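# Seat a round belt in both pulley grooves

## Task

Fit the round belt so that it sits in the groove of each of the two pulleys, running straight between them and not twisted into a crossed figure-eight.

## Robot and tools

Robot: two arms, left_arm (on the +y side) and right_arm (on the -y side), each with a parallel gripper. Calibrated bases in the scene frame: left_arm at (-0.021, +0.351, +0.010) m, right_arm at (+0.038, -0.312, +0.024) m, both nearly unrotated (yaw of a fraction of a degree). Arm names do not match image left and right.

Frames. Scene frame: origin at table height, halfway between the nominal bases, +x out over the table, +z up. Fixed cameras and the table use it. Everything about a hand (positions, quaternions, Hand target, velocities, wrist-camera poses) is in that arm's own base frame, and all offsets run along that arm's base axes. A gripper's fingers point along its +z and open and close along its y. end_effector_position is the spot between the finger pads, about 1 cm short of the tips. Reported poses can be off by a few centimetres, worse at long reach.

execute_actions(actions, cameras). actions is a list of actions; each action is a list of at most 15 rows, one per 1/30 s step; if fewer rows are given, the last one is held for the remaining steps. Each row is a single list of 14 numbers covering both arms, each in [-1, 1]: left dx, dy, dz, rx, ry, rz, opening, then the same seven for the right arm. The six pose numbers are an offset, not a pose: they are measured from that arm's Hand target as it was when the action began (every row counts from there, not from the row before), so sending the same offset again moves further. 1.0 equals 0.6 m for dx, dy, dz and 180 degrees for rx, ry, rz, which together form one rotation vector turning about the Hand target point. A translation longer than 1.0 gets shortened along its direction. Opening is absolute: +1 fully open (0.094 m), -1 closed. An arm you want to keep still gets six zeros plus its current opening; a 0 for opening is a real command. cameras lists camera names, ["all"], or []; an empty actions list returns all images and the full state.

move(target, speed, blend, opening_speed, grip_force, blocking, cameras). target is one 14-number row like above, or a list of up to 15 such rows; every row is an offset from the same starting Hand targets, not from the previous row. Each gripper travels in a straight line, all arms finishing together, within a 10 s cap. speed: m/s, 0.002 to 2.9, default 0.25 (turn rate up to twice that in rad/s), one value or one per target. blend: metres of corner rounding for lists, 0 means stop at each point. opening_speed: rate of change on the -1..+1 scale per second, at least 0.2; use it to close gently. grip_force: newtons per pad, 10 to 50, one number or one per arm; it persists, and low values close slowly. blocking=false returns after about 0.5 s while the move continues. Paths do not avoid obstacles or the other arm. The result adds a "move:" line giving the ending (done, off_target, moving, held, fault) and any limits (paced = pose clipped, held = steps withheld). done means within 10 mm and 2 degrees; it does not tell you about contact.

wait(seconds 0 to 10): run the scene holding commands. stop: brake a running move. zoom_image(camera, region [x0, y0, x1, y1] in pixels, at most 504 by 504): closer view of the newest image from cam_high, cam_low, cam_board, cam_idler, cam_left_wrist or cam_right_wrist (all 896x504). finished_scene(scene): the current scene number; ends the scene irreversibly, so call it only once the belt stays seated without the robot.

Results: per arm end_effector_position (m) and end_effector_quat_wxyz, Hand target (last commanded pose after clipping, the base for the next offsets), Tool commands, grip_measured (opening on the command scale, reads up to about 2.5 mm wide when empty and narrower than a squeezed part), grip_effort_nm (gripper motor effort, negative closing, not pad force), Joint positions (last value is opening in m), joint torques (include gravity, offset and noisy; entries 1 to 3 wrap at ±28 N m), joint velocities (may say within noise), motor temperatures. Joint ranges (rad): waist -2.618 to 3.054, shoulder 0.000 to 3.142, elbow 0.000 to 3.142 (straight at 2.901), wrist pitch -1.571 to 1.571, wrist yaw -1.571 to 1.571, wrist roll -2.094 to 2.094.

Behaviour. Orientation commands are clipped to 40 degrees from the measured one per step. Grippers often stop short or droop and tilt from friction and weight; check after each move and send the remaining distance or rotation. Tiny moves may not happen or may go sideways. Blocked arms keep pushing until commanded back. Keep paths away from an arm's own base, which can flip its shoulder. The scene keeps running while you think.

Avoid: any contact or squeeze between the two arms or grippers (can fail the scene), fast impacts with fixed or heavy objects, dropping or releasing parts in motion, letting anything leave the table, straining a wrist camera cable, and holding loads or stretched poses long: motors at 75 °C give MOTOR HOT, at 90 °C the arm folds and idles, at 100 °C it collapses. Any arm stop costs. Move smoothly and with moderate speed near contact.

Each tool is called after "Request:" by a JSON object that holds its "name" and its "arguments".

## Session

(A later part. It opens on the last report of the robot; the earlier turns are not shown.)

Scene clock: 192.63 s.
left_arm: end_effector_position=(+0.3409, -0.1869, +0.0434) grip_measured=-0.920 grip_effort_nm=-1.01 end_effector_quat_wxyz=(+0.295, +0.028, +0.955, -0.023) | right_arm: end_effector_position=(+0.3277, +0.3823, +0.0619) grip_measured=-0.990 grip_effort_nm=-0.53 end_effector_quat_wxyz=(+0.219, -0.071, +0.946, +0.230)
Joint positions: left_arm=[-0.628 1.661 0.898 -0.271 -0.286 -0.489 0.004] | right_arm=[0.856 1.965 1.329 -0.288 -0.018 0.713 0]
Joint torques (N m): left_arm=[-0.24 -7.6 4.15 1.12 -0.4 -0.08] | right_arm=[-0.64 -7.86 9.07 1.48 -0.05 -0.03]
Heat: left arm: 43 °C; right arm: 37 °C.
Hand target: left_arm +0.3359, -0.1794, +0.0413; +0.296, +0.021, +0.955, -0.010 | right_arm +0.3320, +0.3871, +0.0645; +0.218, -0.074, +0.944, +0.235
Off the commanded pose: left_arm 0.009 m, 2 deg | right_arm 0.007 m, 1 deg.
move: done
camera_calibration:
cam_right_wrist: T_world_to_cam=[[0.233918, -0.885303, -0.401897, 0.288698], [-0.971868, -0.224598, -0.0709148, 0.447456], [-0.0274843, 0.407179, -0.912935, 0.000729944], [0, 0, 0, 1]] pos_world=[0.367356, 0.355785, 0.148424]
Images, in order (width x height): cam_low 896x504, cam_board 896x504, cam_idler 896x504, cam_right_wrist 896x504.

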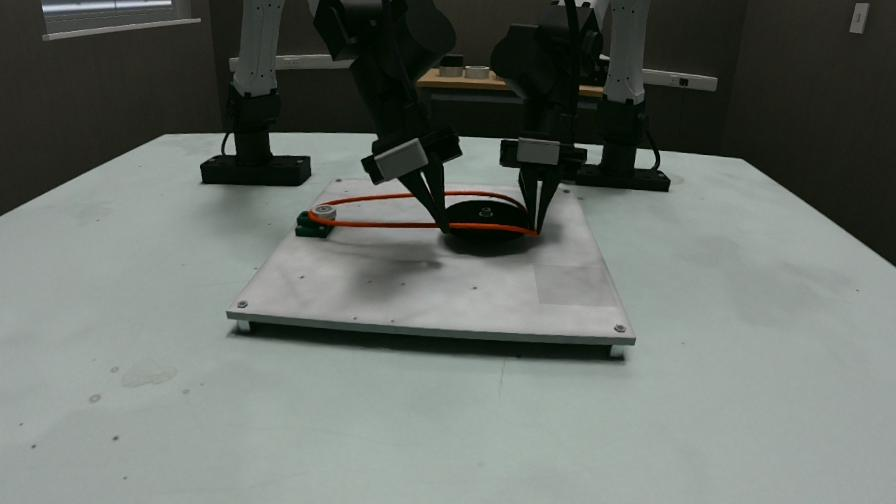

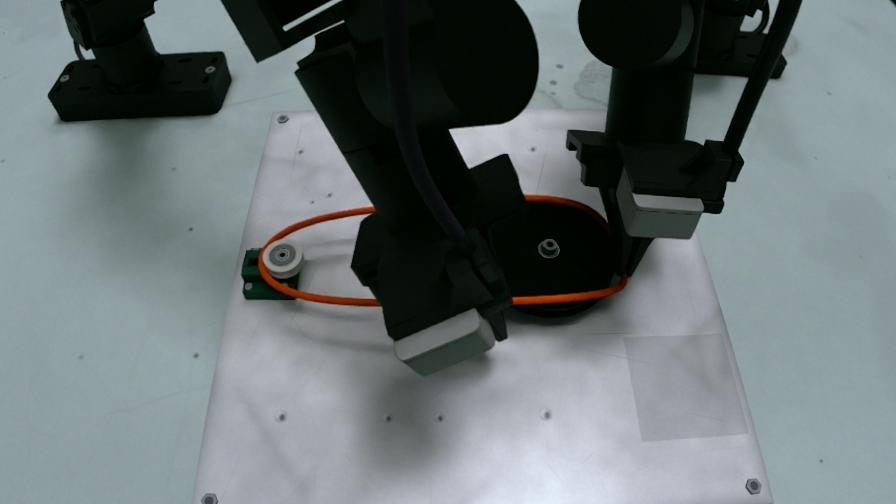

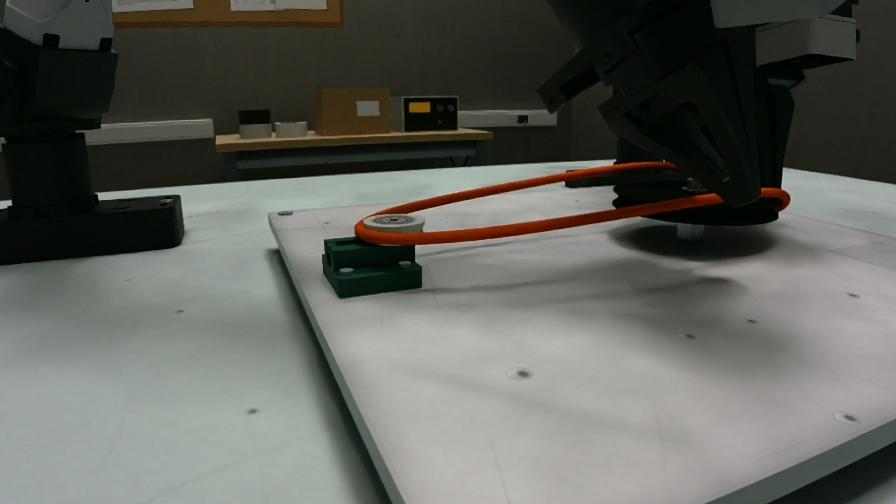

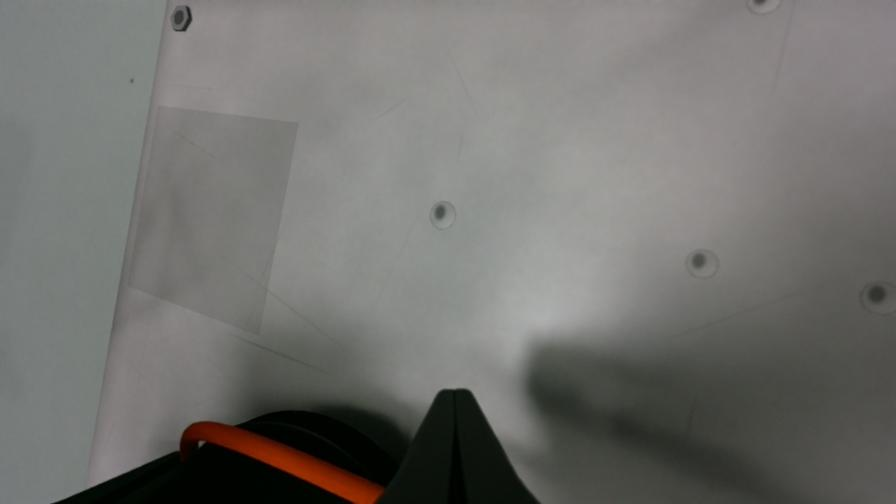

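Request:
{"name": "move", "arguments": {"target": [[0,0,0,0,0,0,-0.96,0,0,0.07,0,0,0,-1],[0,0,0,0,0,0,-0.96,-0.065,-0.038,0.07,0,0,0,-1],[0,0,0,0,0,0,-0.96,-0.065,-0.038,-0.02,0,0,0,-1],[0,0,0,0,0,0,-0.96,-0.03,-0.035,-0.02,0,0,0,-1]], "speed": 0.1, "cameras": ["cam_idler","cam_low","cam_board","cam_right_wrist"]}}

Request:
{"name": "zoom_image", "arguments": {"camera": "cam_low", "region": [420, 130, 600, 270]}}

Request:
{"name": "zoom_image", "arguments": {"camera": "cam_board", "region": [420, 170, 660, 340]}}

Scene clock: 197.77 s.
left_arm: end_effector_position=(+0.3416, -0.1868, +0.0439) grip_measured=-0.920 grip_effort_nm=-1.01 end_effector_quat_wxyz=(+0.297, +0.028, +0.954, -0.022) | right_arm: end_effector_position=(+0.3070, +0.3617, +0.0488) grip_measured=-0.990 grip_effort_nm=-0.53 end_effector_quat_wxyz=(+0.213, -0.073, +0.947, +0.231)
Joint positions: left_arm=[-0.628 1.661 0.898 -0.268 -0.289 -0.489 0.004] | right_arm=[0.857 1.889 1.17 -0.212 -0.027 0.713 0]
Joint torques (N m): left_arm=[-0.24 -7.58 4.16 1.09 -0.38 -0.08] | right_arm=[-0.95 -7.15 8.62 1.56 0.02 -0.03]
Heat: left arm: 43 °C; right arm: 38 °C.
Hand target: left_arm +0.3359, -0.1794, +0.0413; +0.296, +0.021, +0.955, -0.010 | right_arm +0.3141, +0.3660, +0.0525; +0.218, -0.074, +0.944, +0.235
Off the commanded pose: left_arm 0.010 m, 2 deg | right_arm 0.009 m, 1 deg.
move: done
camera_calibration:
cam_right_wrist: T_world_to_cam=[[0.235928, -0.884022, -0.403539, 0.269016], [-0.970968, -0.231318, -0.0609314, 0.42351], [-0.0394814, 0.406199, -0.912931, 0.000721971], [0, 0, 0, 1]] pos_world=[0.347775, 0.335488, 0.135022]
Images, in order (width x height): cam_low 896x504, cam_board 896x504, cam_idler 896x504, cam_right_wrist 896x504.

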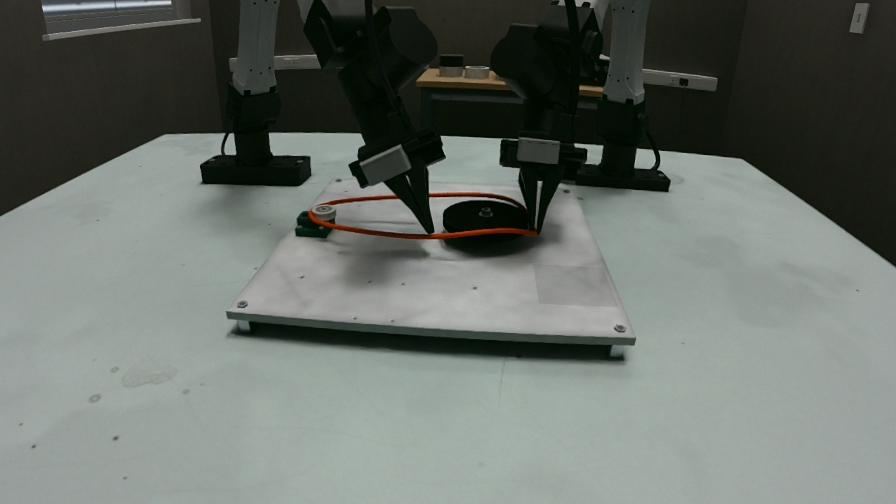

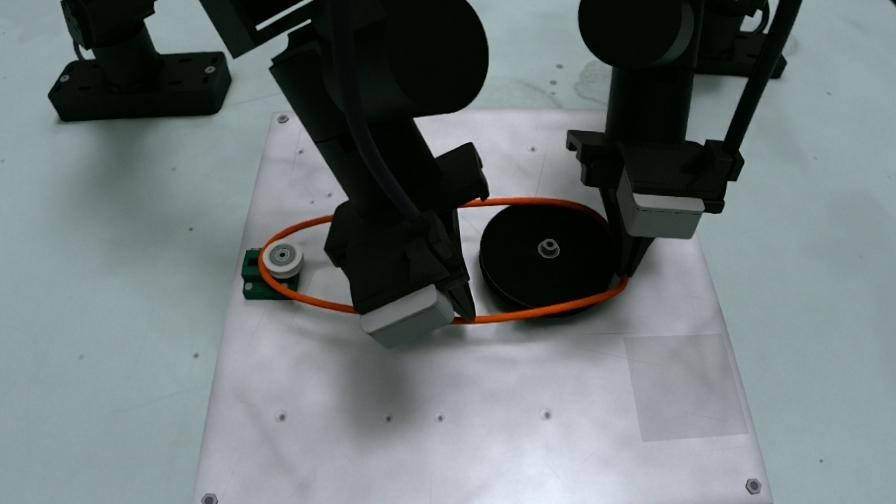

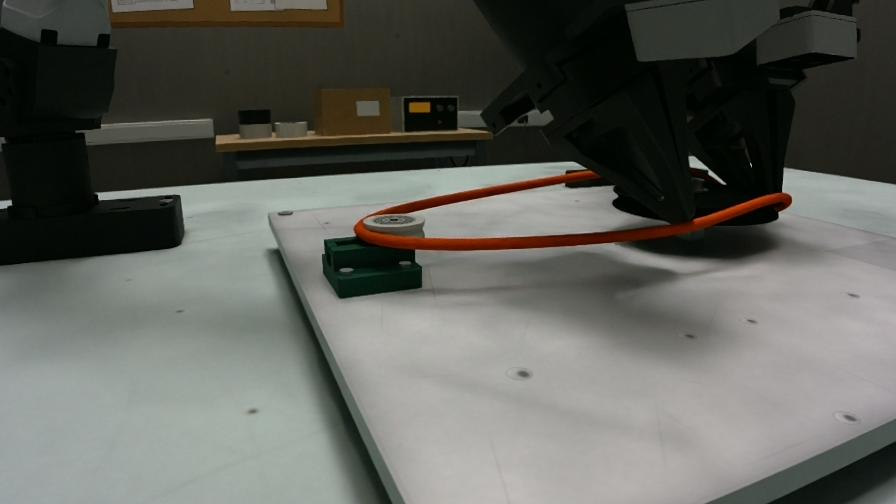

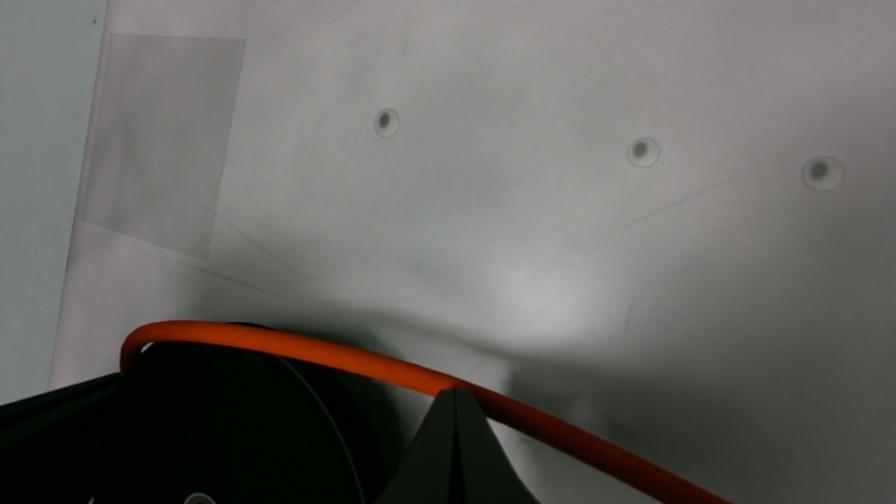

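Scaled by 2.800 from the camera's 896x504 image, which has a finer 1280x720 frame.

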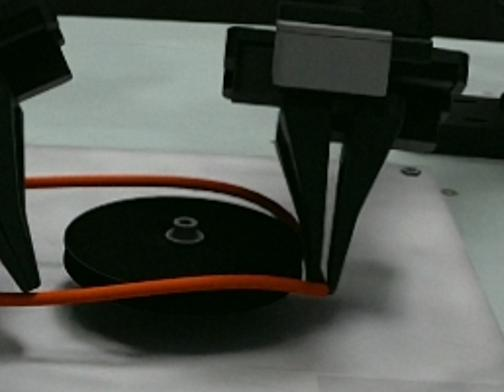

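Scaled by 2.100 from the camera's 896x504 image, which has a finer 1280x720 frame.

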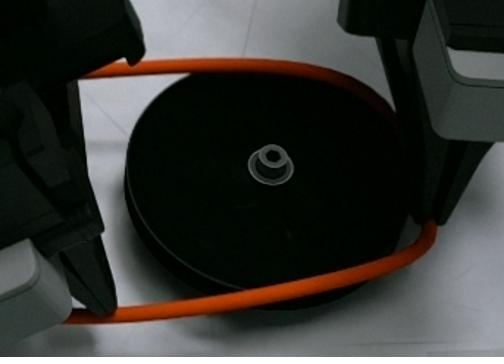

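Request:
{"name": "move", "arguments": {"target": [[0,0,0,0,0,0,-0.96,0.03,0.0,-0.006,0,0,0,-1],[0,0,0,0,0,0,-0.96,0.045,0.025,-0.010,0,0,0,-1]], "speed": 0.06, "cameras": ["cam_idler","cam_low","cam_board","cam_right_wrist"]}}

Request:
{"name": "zoom_image", "arguments": {"camera": "cam_low", "region": [420, 130, 600, 270]}}

Request:
{"name": "zoom_image", "arguments": {"camera": "cam_board", "region": [420, 170, 660, 340]}}

Scene clock: 200.13 s.
left_arm: end_effector_position=(+0.3416, -0.1868, +0.0439) grip_measured=-0.920 grip_effort_nm=-1.01 end_effector_quat_wxyz=(+0.297, +0.028, +0.954, -0.022) | right_arm: end_effector_position=(+0.3394, +0.3737, +0.0443) grip_measured=-0.990 grip_effort_nm=-0.53 end_effector_quat_wxyz=(+0.219, -0.070, +0.946, +0.230)
Joint positions: left_arm=[-0.628 1.661 0.898 -0.268 -0.289 -0.49 0.004] | right_arm=[0.82 1.998 1.3 -0.227 -0.039 0.685 0]
Joint torques (N m): left_arm=[-0.24 -7.6 4.15 1.09 -0.38 -0.08] | right_arm=[0.1 -7.83 8.75 1.54 0.01 0.01]
Heat: left arm: 43 °C; right arm: 38 °C.
Hand target: left_arm +0.3359, -0.1794, +0.0413; +0.296, +0.020, +0.955, -0.010 | right_arm +0.3410, +0.3811, +0.0464; +0.218, -0.074, +0.944, +0.235
Off the commanded pose: left_arm 0.010 m, 2 deg | right_arm 0.008 m, 1 deg.
move: done
camera_calibration:
cam_right_wrist: T_world_to_cam=[[0.232965, -0.885347, -0.402352, 0.271597], [-0.972096, -0.223702, -0.0706118, 0.455458], [-0.027491, 0.407575, -0.912758, -0.0116285], [0, 0, 0, 1]] pos_world=[0.379157, 0.347084, 0.130824]
Images, in order (width x height): cam_low 896x504, cam_board 896x504, cam_idler 896x504, cam_right_wrist 896x504.

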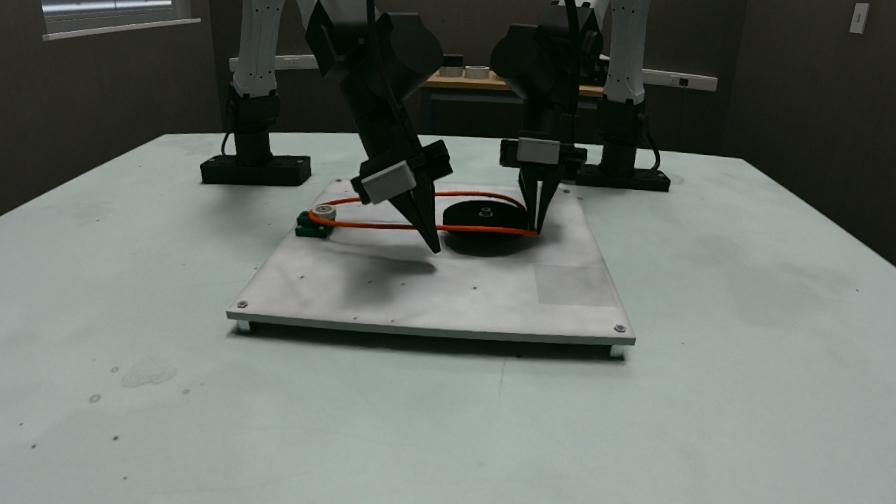

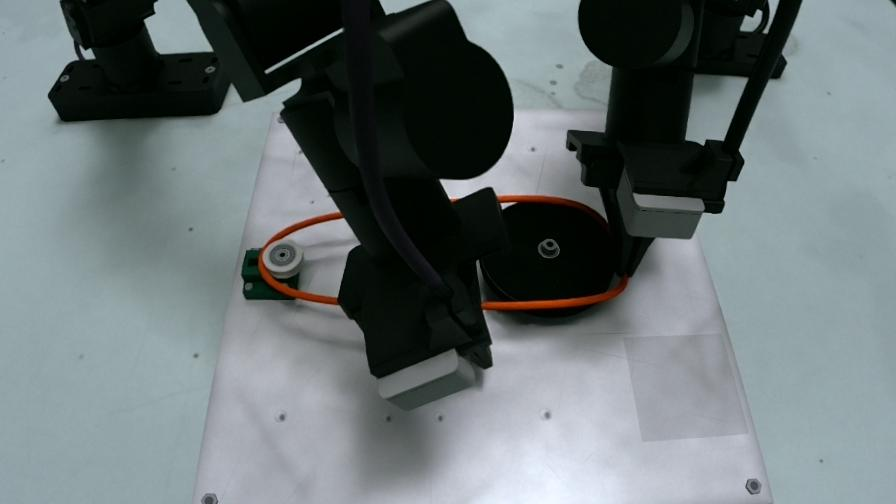

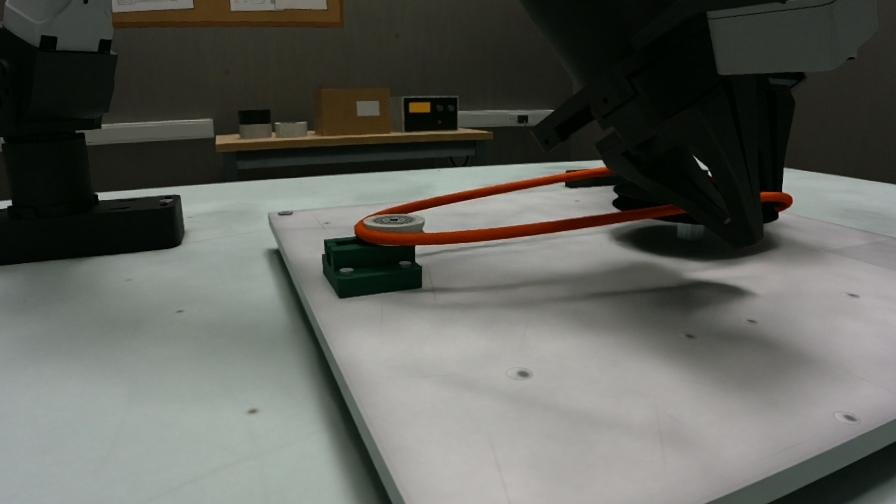

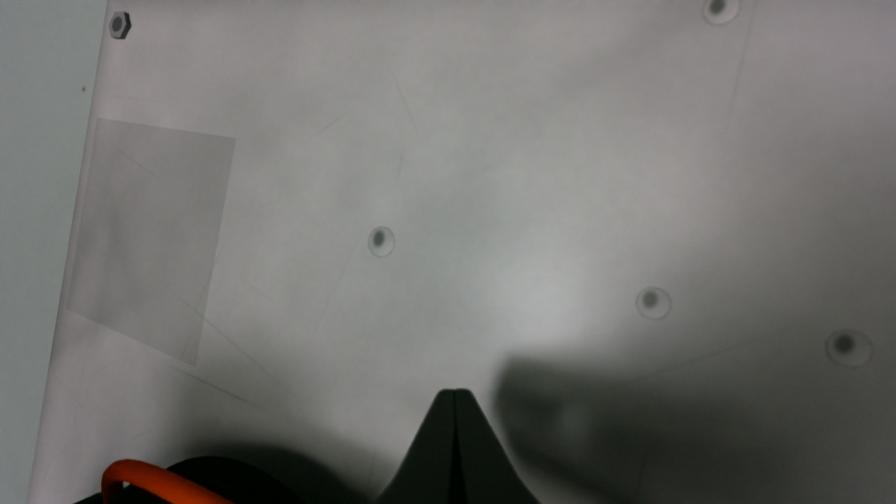

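Scaled by 2.800 from the camera's 896x504 image, which has a finer 1280x720 frame.

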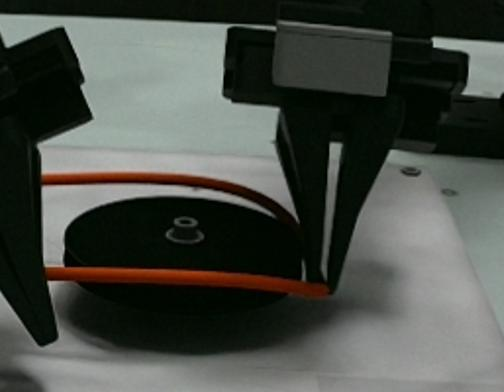

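Scaled by 2.100 from the camera's 896x504 image, which has a finer 1280x720 frame.

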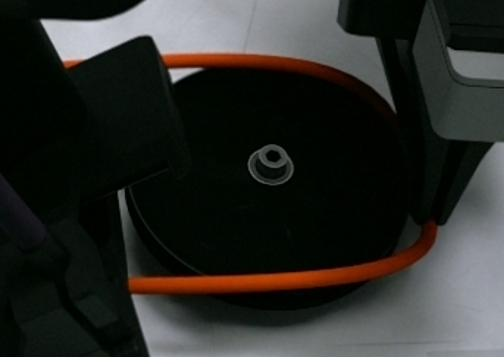

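Request:
{"name": "move", "arguments": {"target": [[0,0,0,0,0,0,-0.96,0,0,0.08,0,0,0,-1],[0,0,0,0,0,0,-0.96,-0.082,-0.034,0.08,0,0,0,-1],[0,0,0,0,0,0,-0.96,-0.082,-0.034,-0.02,0,0,0,-1],[0,0,0,0,0,0,-0.96,-0.03,-0.028,-0.022,0,0,0,-1],[0,0,0,0,0,0,-0.96,0.008,0.0,-0.022,0,0,0,-1]], "speed": 0.1, "cameras": ["cam_idler","cam_low","cam_board","cam_right_wrist"]}}

Request:
{"name": "zoom_image", "arguments": {"camera": "cam_low", "region": [420, 130, 600, 270]}}

Request:
{"name": "zoom_image", "arguments": {"camera": "cam_board", "region": [420, 170, 660, 340]}}

Scene clock: 206.57 s.
left_arm: end_effector_position=(+0.3418, -0.1869, +0.0440) grip_measured=-0.920 grip_effort_nm=-1.01 end_effector_quat_wxyz=(+0.298, +0.028, +0.954, -0.022) | right_arm: end_effector_position=(+0.3257, +0.3749, +0.0259) grip_measured=-0.990 grip_effort_nm=-0.52 end_effector_quat_wxyz=(+0.193, -0.078, +0.952, +0.226)
Joint positions: left_arm=[-0.628 1.661 0.898 -0.267 -0.289 -0.49 0.004] | right_arm=[0.833 2.022 1.282 -0.23 -0.064 0.688 0]
Joint torques (N m): left_arm=[-0.24 -7.58 4.16 1.08 -0.37 -0.08] | right_arm=[-1.74 -7.35 9.07 1.88 0.21 -0.02]
Heat: left arm: 43 °C; right arm: 38 °C.
Hand target: left_arm +0.3359, -0.1794, +0.0413; +0.296, +0.021, +0.955, -0.010 | right_arm +0.3459, +0.3811, +0.0332; +0.218, -0.074, +0.944, +0.235
Off the commanded pose: left_arm 0.010 m, 2 deg | right_arm 0.022 m, 3 deg.
move: off_target (right_arm)
camera_calibration:
cam_right_wrist: T_world_to_cam=[[0.236412, -0.886704, -0.397323, 0.267728], [-0.968312, -0.248881, -0.0207306, 0.448053], [-0.0805044, 0.389634, -0.917445, -0.00518097], [0, 0, 0, 1]] pos_world=[0.370144, 0.350926, 0.110909]
Images, in order (width x height): cam_low 896x504, cam_board 896x504, cam_idler 896x504, cam_right_wrist 896x504.

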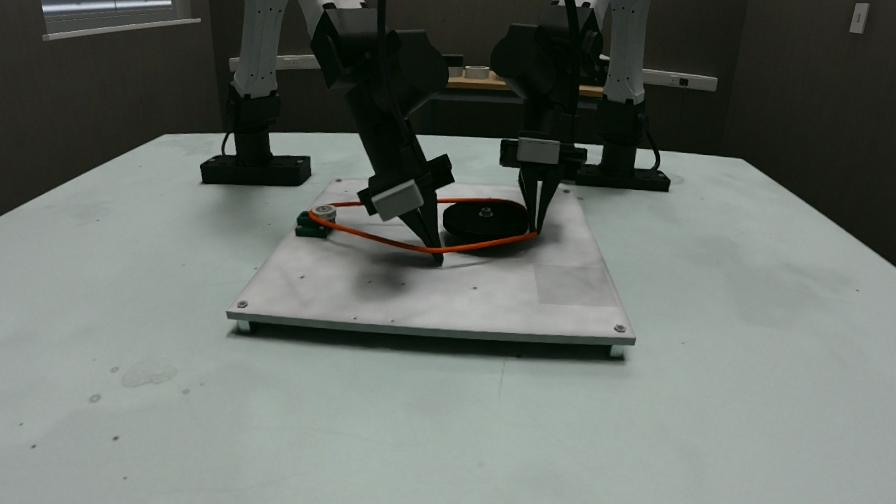

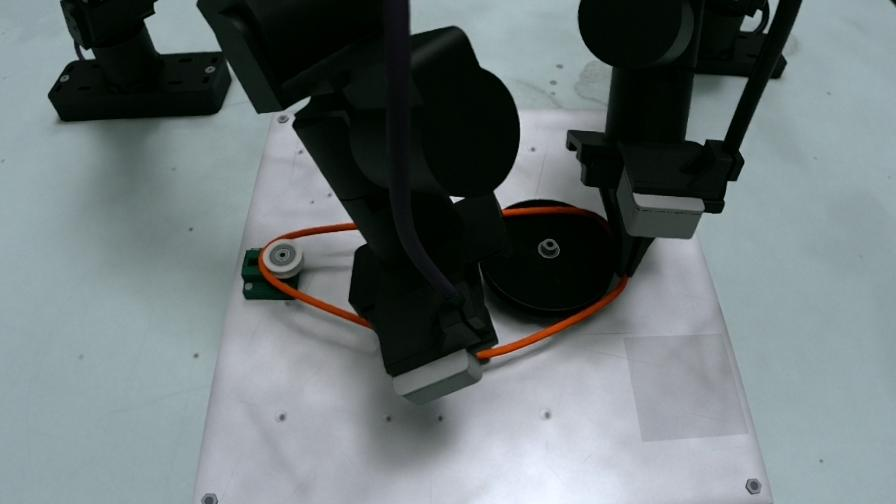

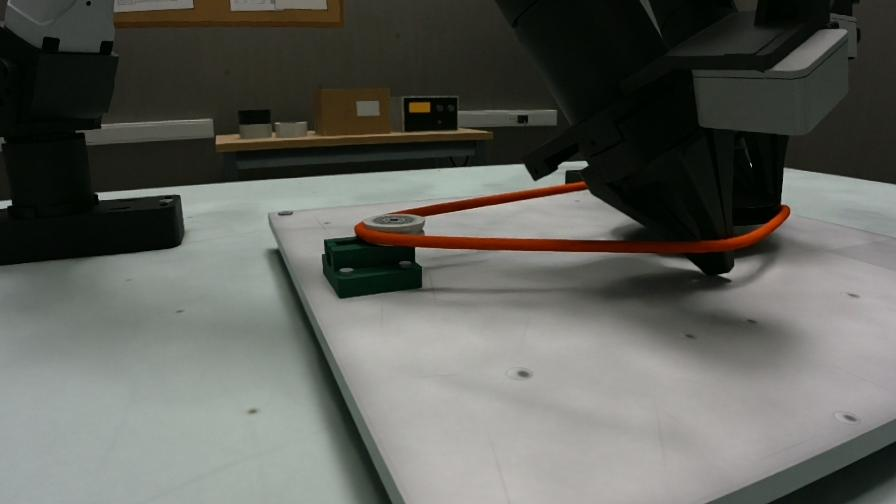

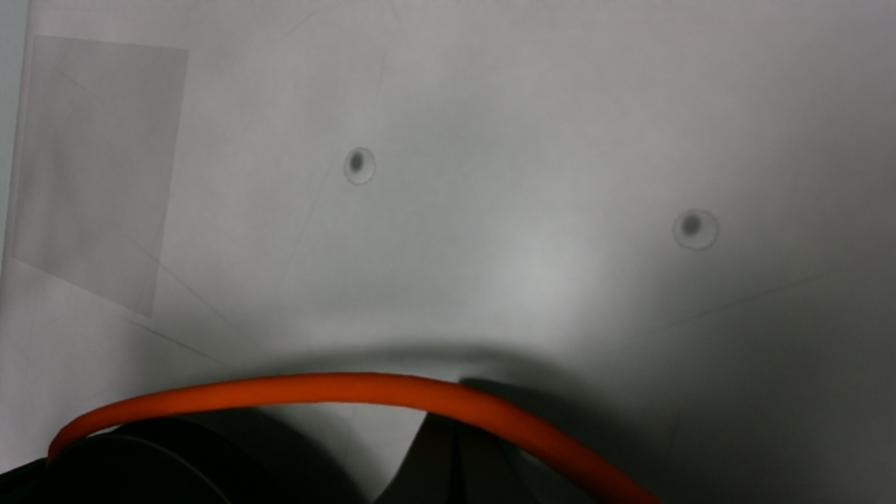

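Scaled by 2.800 from the camera's 896x504 image, which has a finer 1280x720 frame.

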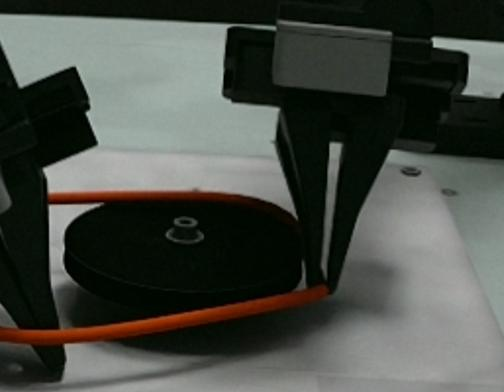

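Scaled by 2.100 from the camera's 896x504 image, which has a finer 1280x720 frame.

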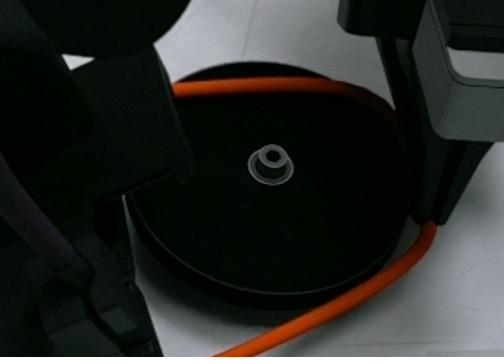

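Request:
{"name": "move", "arguments": {"target": [[0,0,0,0,0,0,-0.96,-0.03,-0.028,0,0,0,0,-1],[0,0,0,0,0,0,-0.96,-0.085,-0.04,0,0,0,0,-1],[0,0,0,0,0,0,-0.96,-0.085,-0.04,0.10,0,0,0,-1]], "speed": 0.08, "cameras": ["cam_idler","cam_low","cam_board","cam_left_wrist"]}}

Request:
{"name": "zoom_image", "arguments": {"camera": "cam_low", "region": [420, 130, 600, 270]}}

Request:
{"name": "zoom_image", "arguments": {"camera": "cam_board", "region": [420, 170, 660, 340]}}

Request:
{"name": "zoom_image", "arguments": {"camera": "cam_idler", "region": [600, 100, 850, 260]}}

Scene clock: 210.57 s.
left_arm: end_effector_position=(+0.3418, -0.1869, +0.0440) grip_measured=-0.920 grip_effort_nm=-1.01 end_effector_quat_wxyz=(+0.298, +0.028, +0.954, -0.022) | right_arm: end_effector_position=(+0.2903, +0.3523, +0.0741) grip_measured=-0.990 grip_effort_nm=-0.52 end_effector_quat_wxyz=(+0.200, -0.078, +0.950, +0.226)
Joint positions: left_arm=[-0.628 1.661 0.898 -0.267 -0.289 -0.49 0.004] | right_arm=[0.868 1.8 1.18 -0.34 -0.034 0.716 0]
Joint torques (N m): left_arm=[-0.24 -7.58 4.15 1.08 -0.37 -0.08] | right_arm=[0.46 -9.65 8.53 1.42 0.27 0.16]
Heat: left arm: 43 °C; right arm: 39 °C.
Hand target: left_arm +0.3359, -0.1794, +0.0413; +0.296, +0.021, +0.955, -0.010 | right_arm +0.2950, +0.3571, +0.0934; +0.218, -0.074, +0.944, +0.235
Off the commanded pose: left_arm 0.010 m, 2 deg | right_arm 0.020 m, 2 deg.
move: off_target (right_arm)
camera_calibration:
cam_left_wrist: T_world_to_cam=[[-0.0649336, -0.997619, 0.0232331, -0.166393], [-0.980972, 0.0595465, -0.184793, 0.395514], [0.18297, -0.0347903, -0.982503, 0.0606583], [0, 0, 0, 1]] pos_world=[0.366085, -0.187438, 0.136551]
Images, in order (width x height): cam_low 896x504, cam_board 896x504, cam_idler 896x504, cam_left_wrist 896x504.

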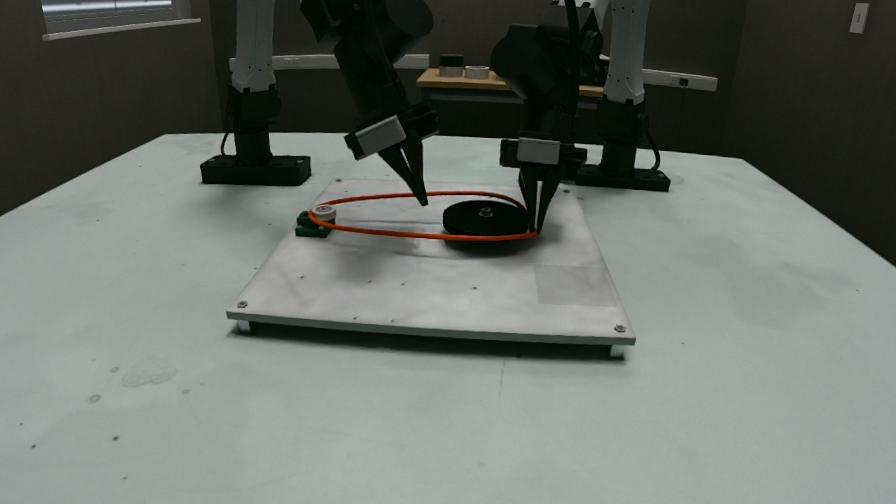

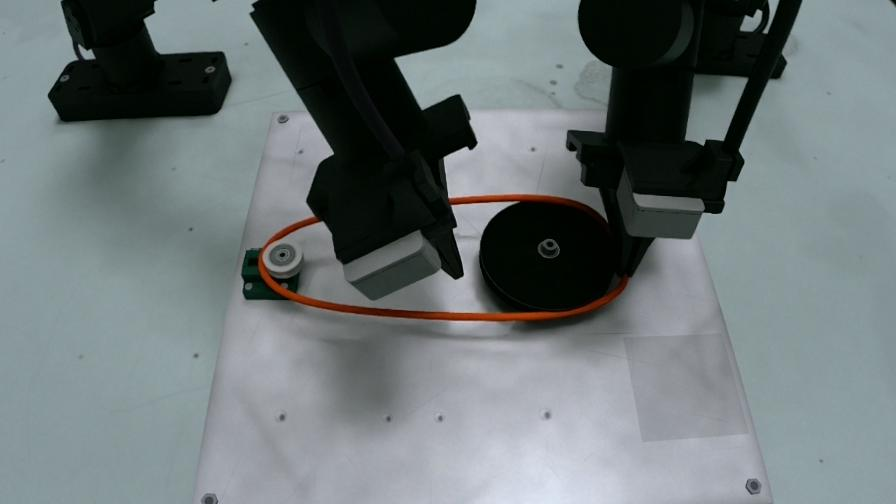

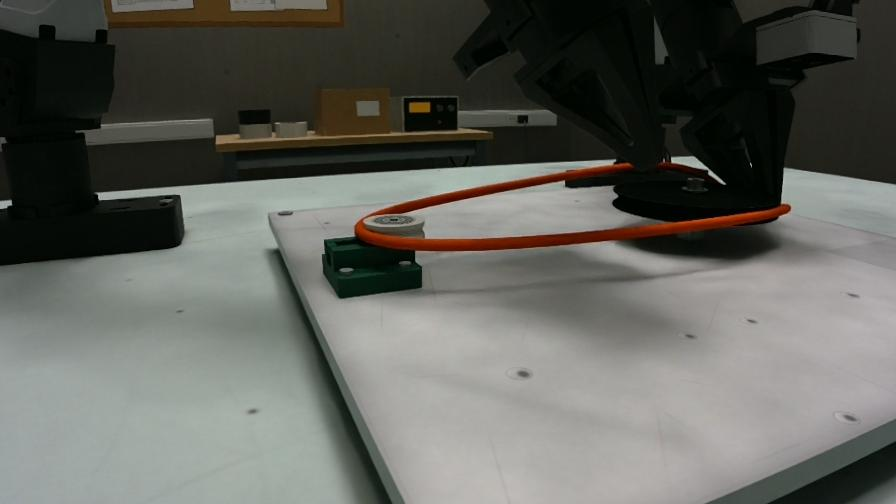

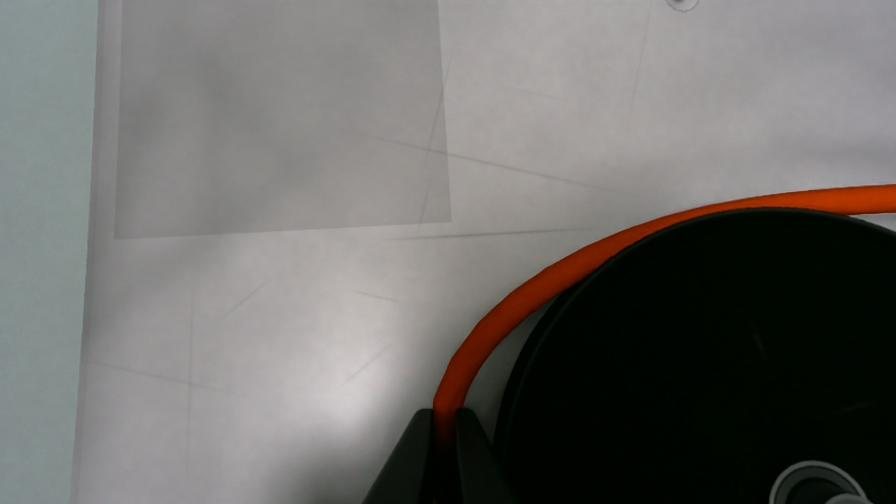

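Scaled by 2.800 from the camera's 896x504 image, which has a finer 1280x720 frame.

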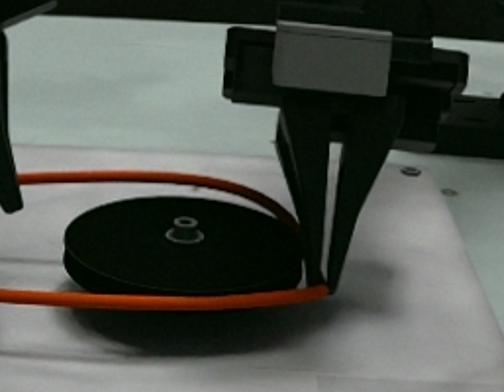

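Scaled by 2.100 from the camera's 896x504 image, which has a finer 1280x720 frame.

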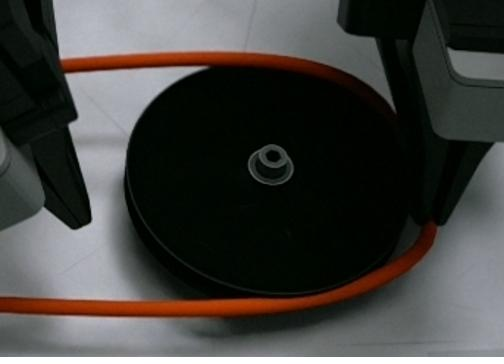

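Scaled by 2.016 from the camera's 896x504 image, which has a finer 1280x720 frame.

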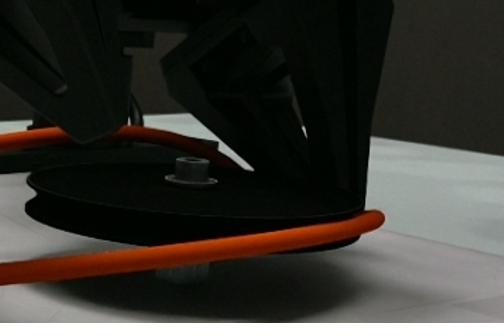

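Request:
{"name": "move", "arguments": {"target": [0,0,0,0,-0.09,0,-0.96,0,0,0.03,0,0,0,-1], "speed": 0.08, "cameras": ["cam_idler","cam_low","cam_board","cam_left_wrist"]}}

Request:
{"name": "zoom_image", "arguments": {"camera": "cam_low", "region": [420, 130, 600, 270]}}

Request:
{"name": "zoom_image", "arguments": {"camera": "cam_board", "region": [420, 170, 660, 340]}}

Request:
{"name": "zoom_image", "arguments": {"camera": "cam_idler", "region": [600, 100, 850, 260]}}

Scene clock: 214.27 s.
left_arm: end_effector_position=(+0.3373, -0.1865, +0.0417) grip_measured=-0.920 grip_effort_nm=-1.01 end_effector_quat_wxyz=(+0.420, +0.022, +0.907, -0.024) | right_arm: end_effector_position=(+0.2901, +0.3519, +0.0885) grip_measured=-0.990 grip_effort_nm=-0.52 end_effector_quat_wxyz=(+0.197, -0.078, +0.952, +0.223)
Joint positions: left_arm=[-0.709 1.617 0.639 0.17 -0.466 -0.472 0.004] | right_arm=[0.868 1.784 1.226 -0.409 -0.034 0.716 0]
Joint torques (N m): left_arm=[-0.17 -6.23 4.15 1.53 -0.54 0.23] | right_arm=[0.38 -10.11 8.96 1.38 0.28 0.18]
Heat: left arm: 42 °C; right arm: 39 °C.
Hand target: left_arm +0.3358, -0.1794, +0.0412; +0.427, +0.022, +0.904, -0.007 | right_arm +0.2949, +0.3571, +0.1113; +0.218, -0.074, +0.944, +0.235
Off the commanded pose: left_arm 0.007 m, 2 deg | right_arm 0.024 m, 3 deg.
move: off_target (right_arm)
camera_calibration:
cam_left_wrist: T_world_to_cam=[[-0.0575339, -0.998097, 0.0221819, -0.168858], [-0.900082, 0.042246, -0.433667, 0.370567], [0.431905, -0.0449161, -0.9008, -0.0301271], [0, 0, 0, 1]] pos_world=[0.336838, -0.185545, 0.13731]
Images, in order (width x height): cam_low 896x504, cam_board 896x504, cam_idler 896x504, cam_left_wrist 896x504.

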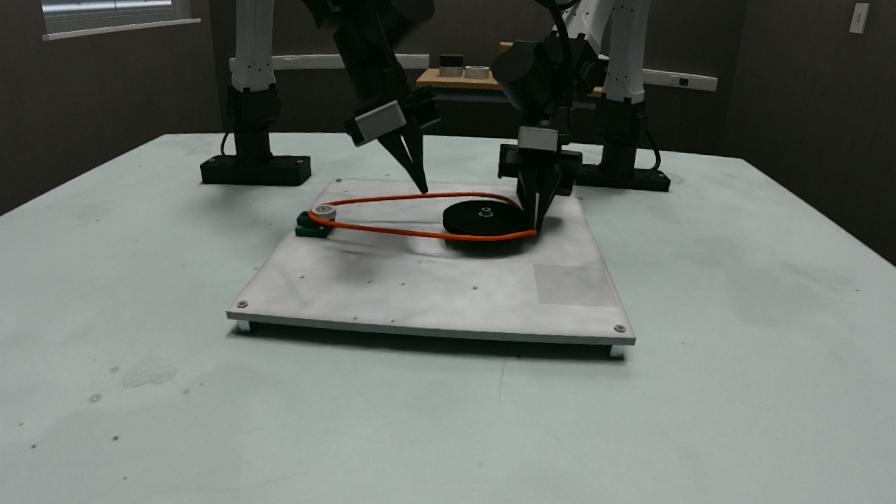

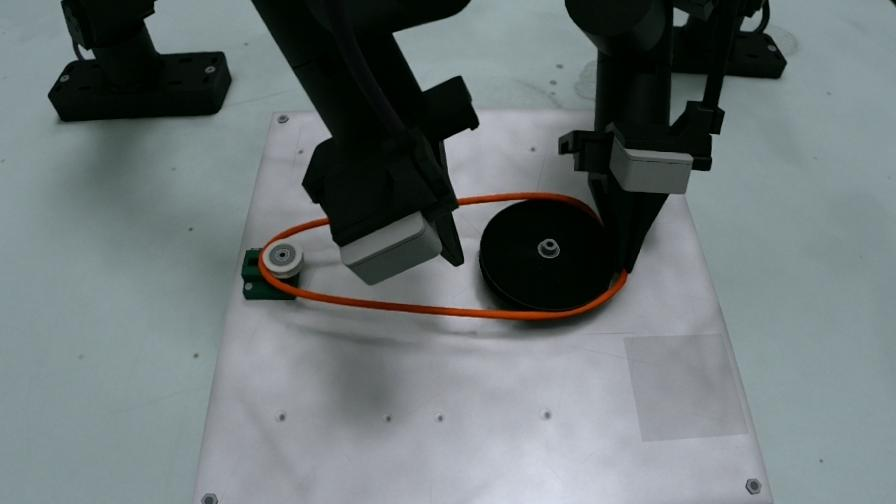

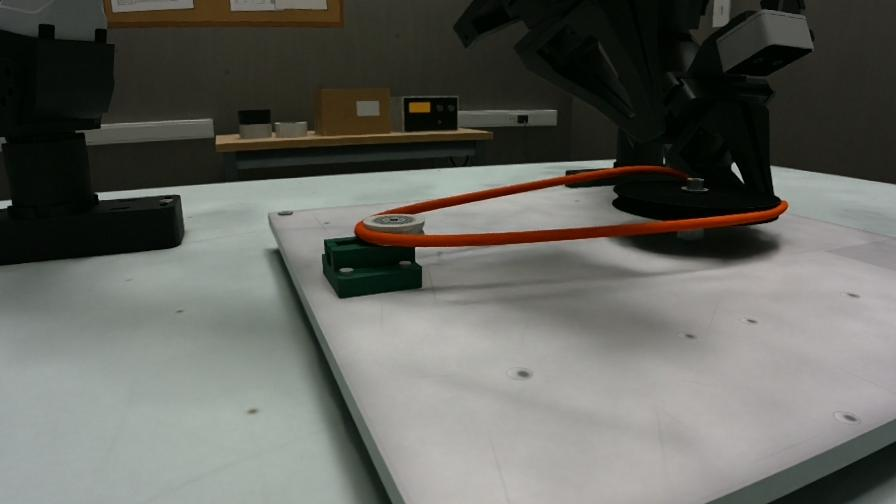

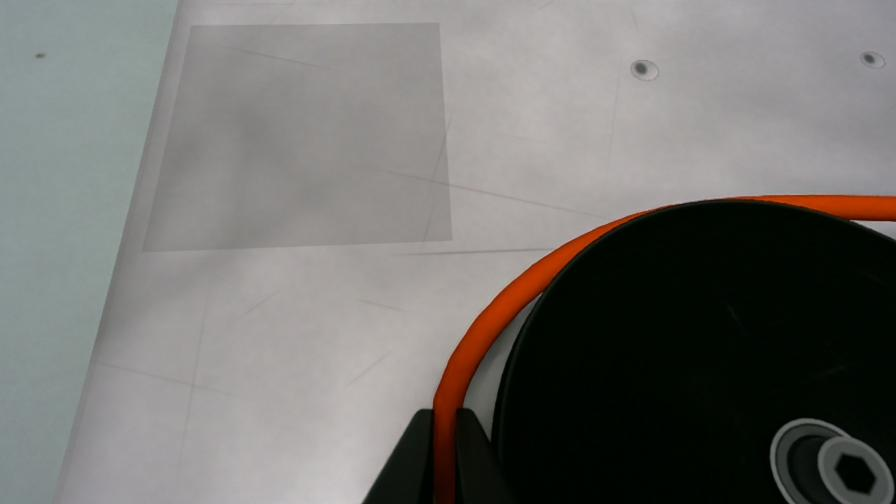

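Scaled by 2.800 from the camera's 896x504 image, which has a finer 1280x720 frame.

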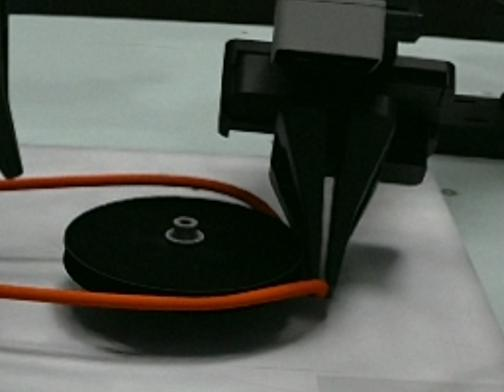

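Scaled by 2.100 from the camera's 896x504 image, which has a finer 1280x720 frame.

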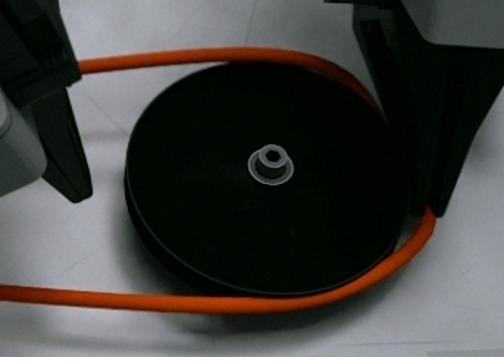

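Scaled by 2.016 from the camera's 896x504 image, which has a finer 1280x720 frame.

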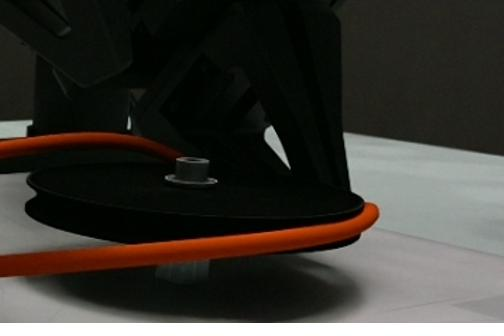

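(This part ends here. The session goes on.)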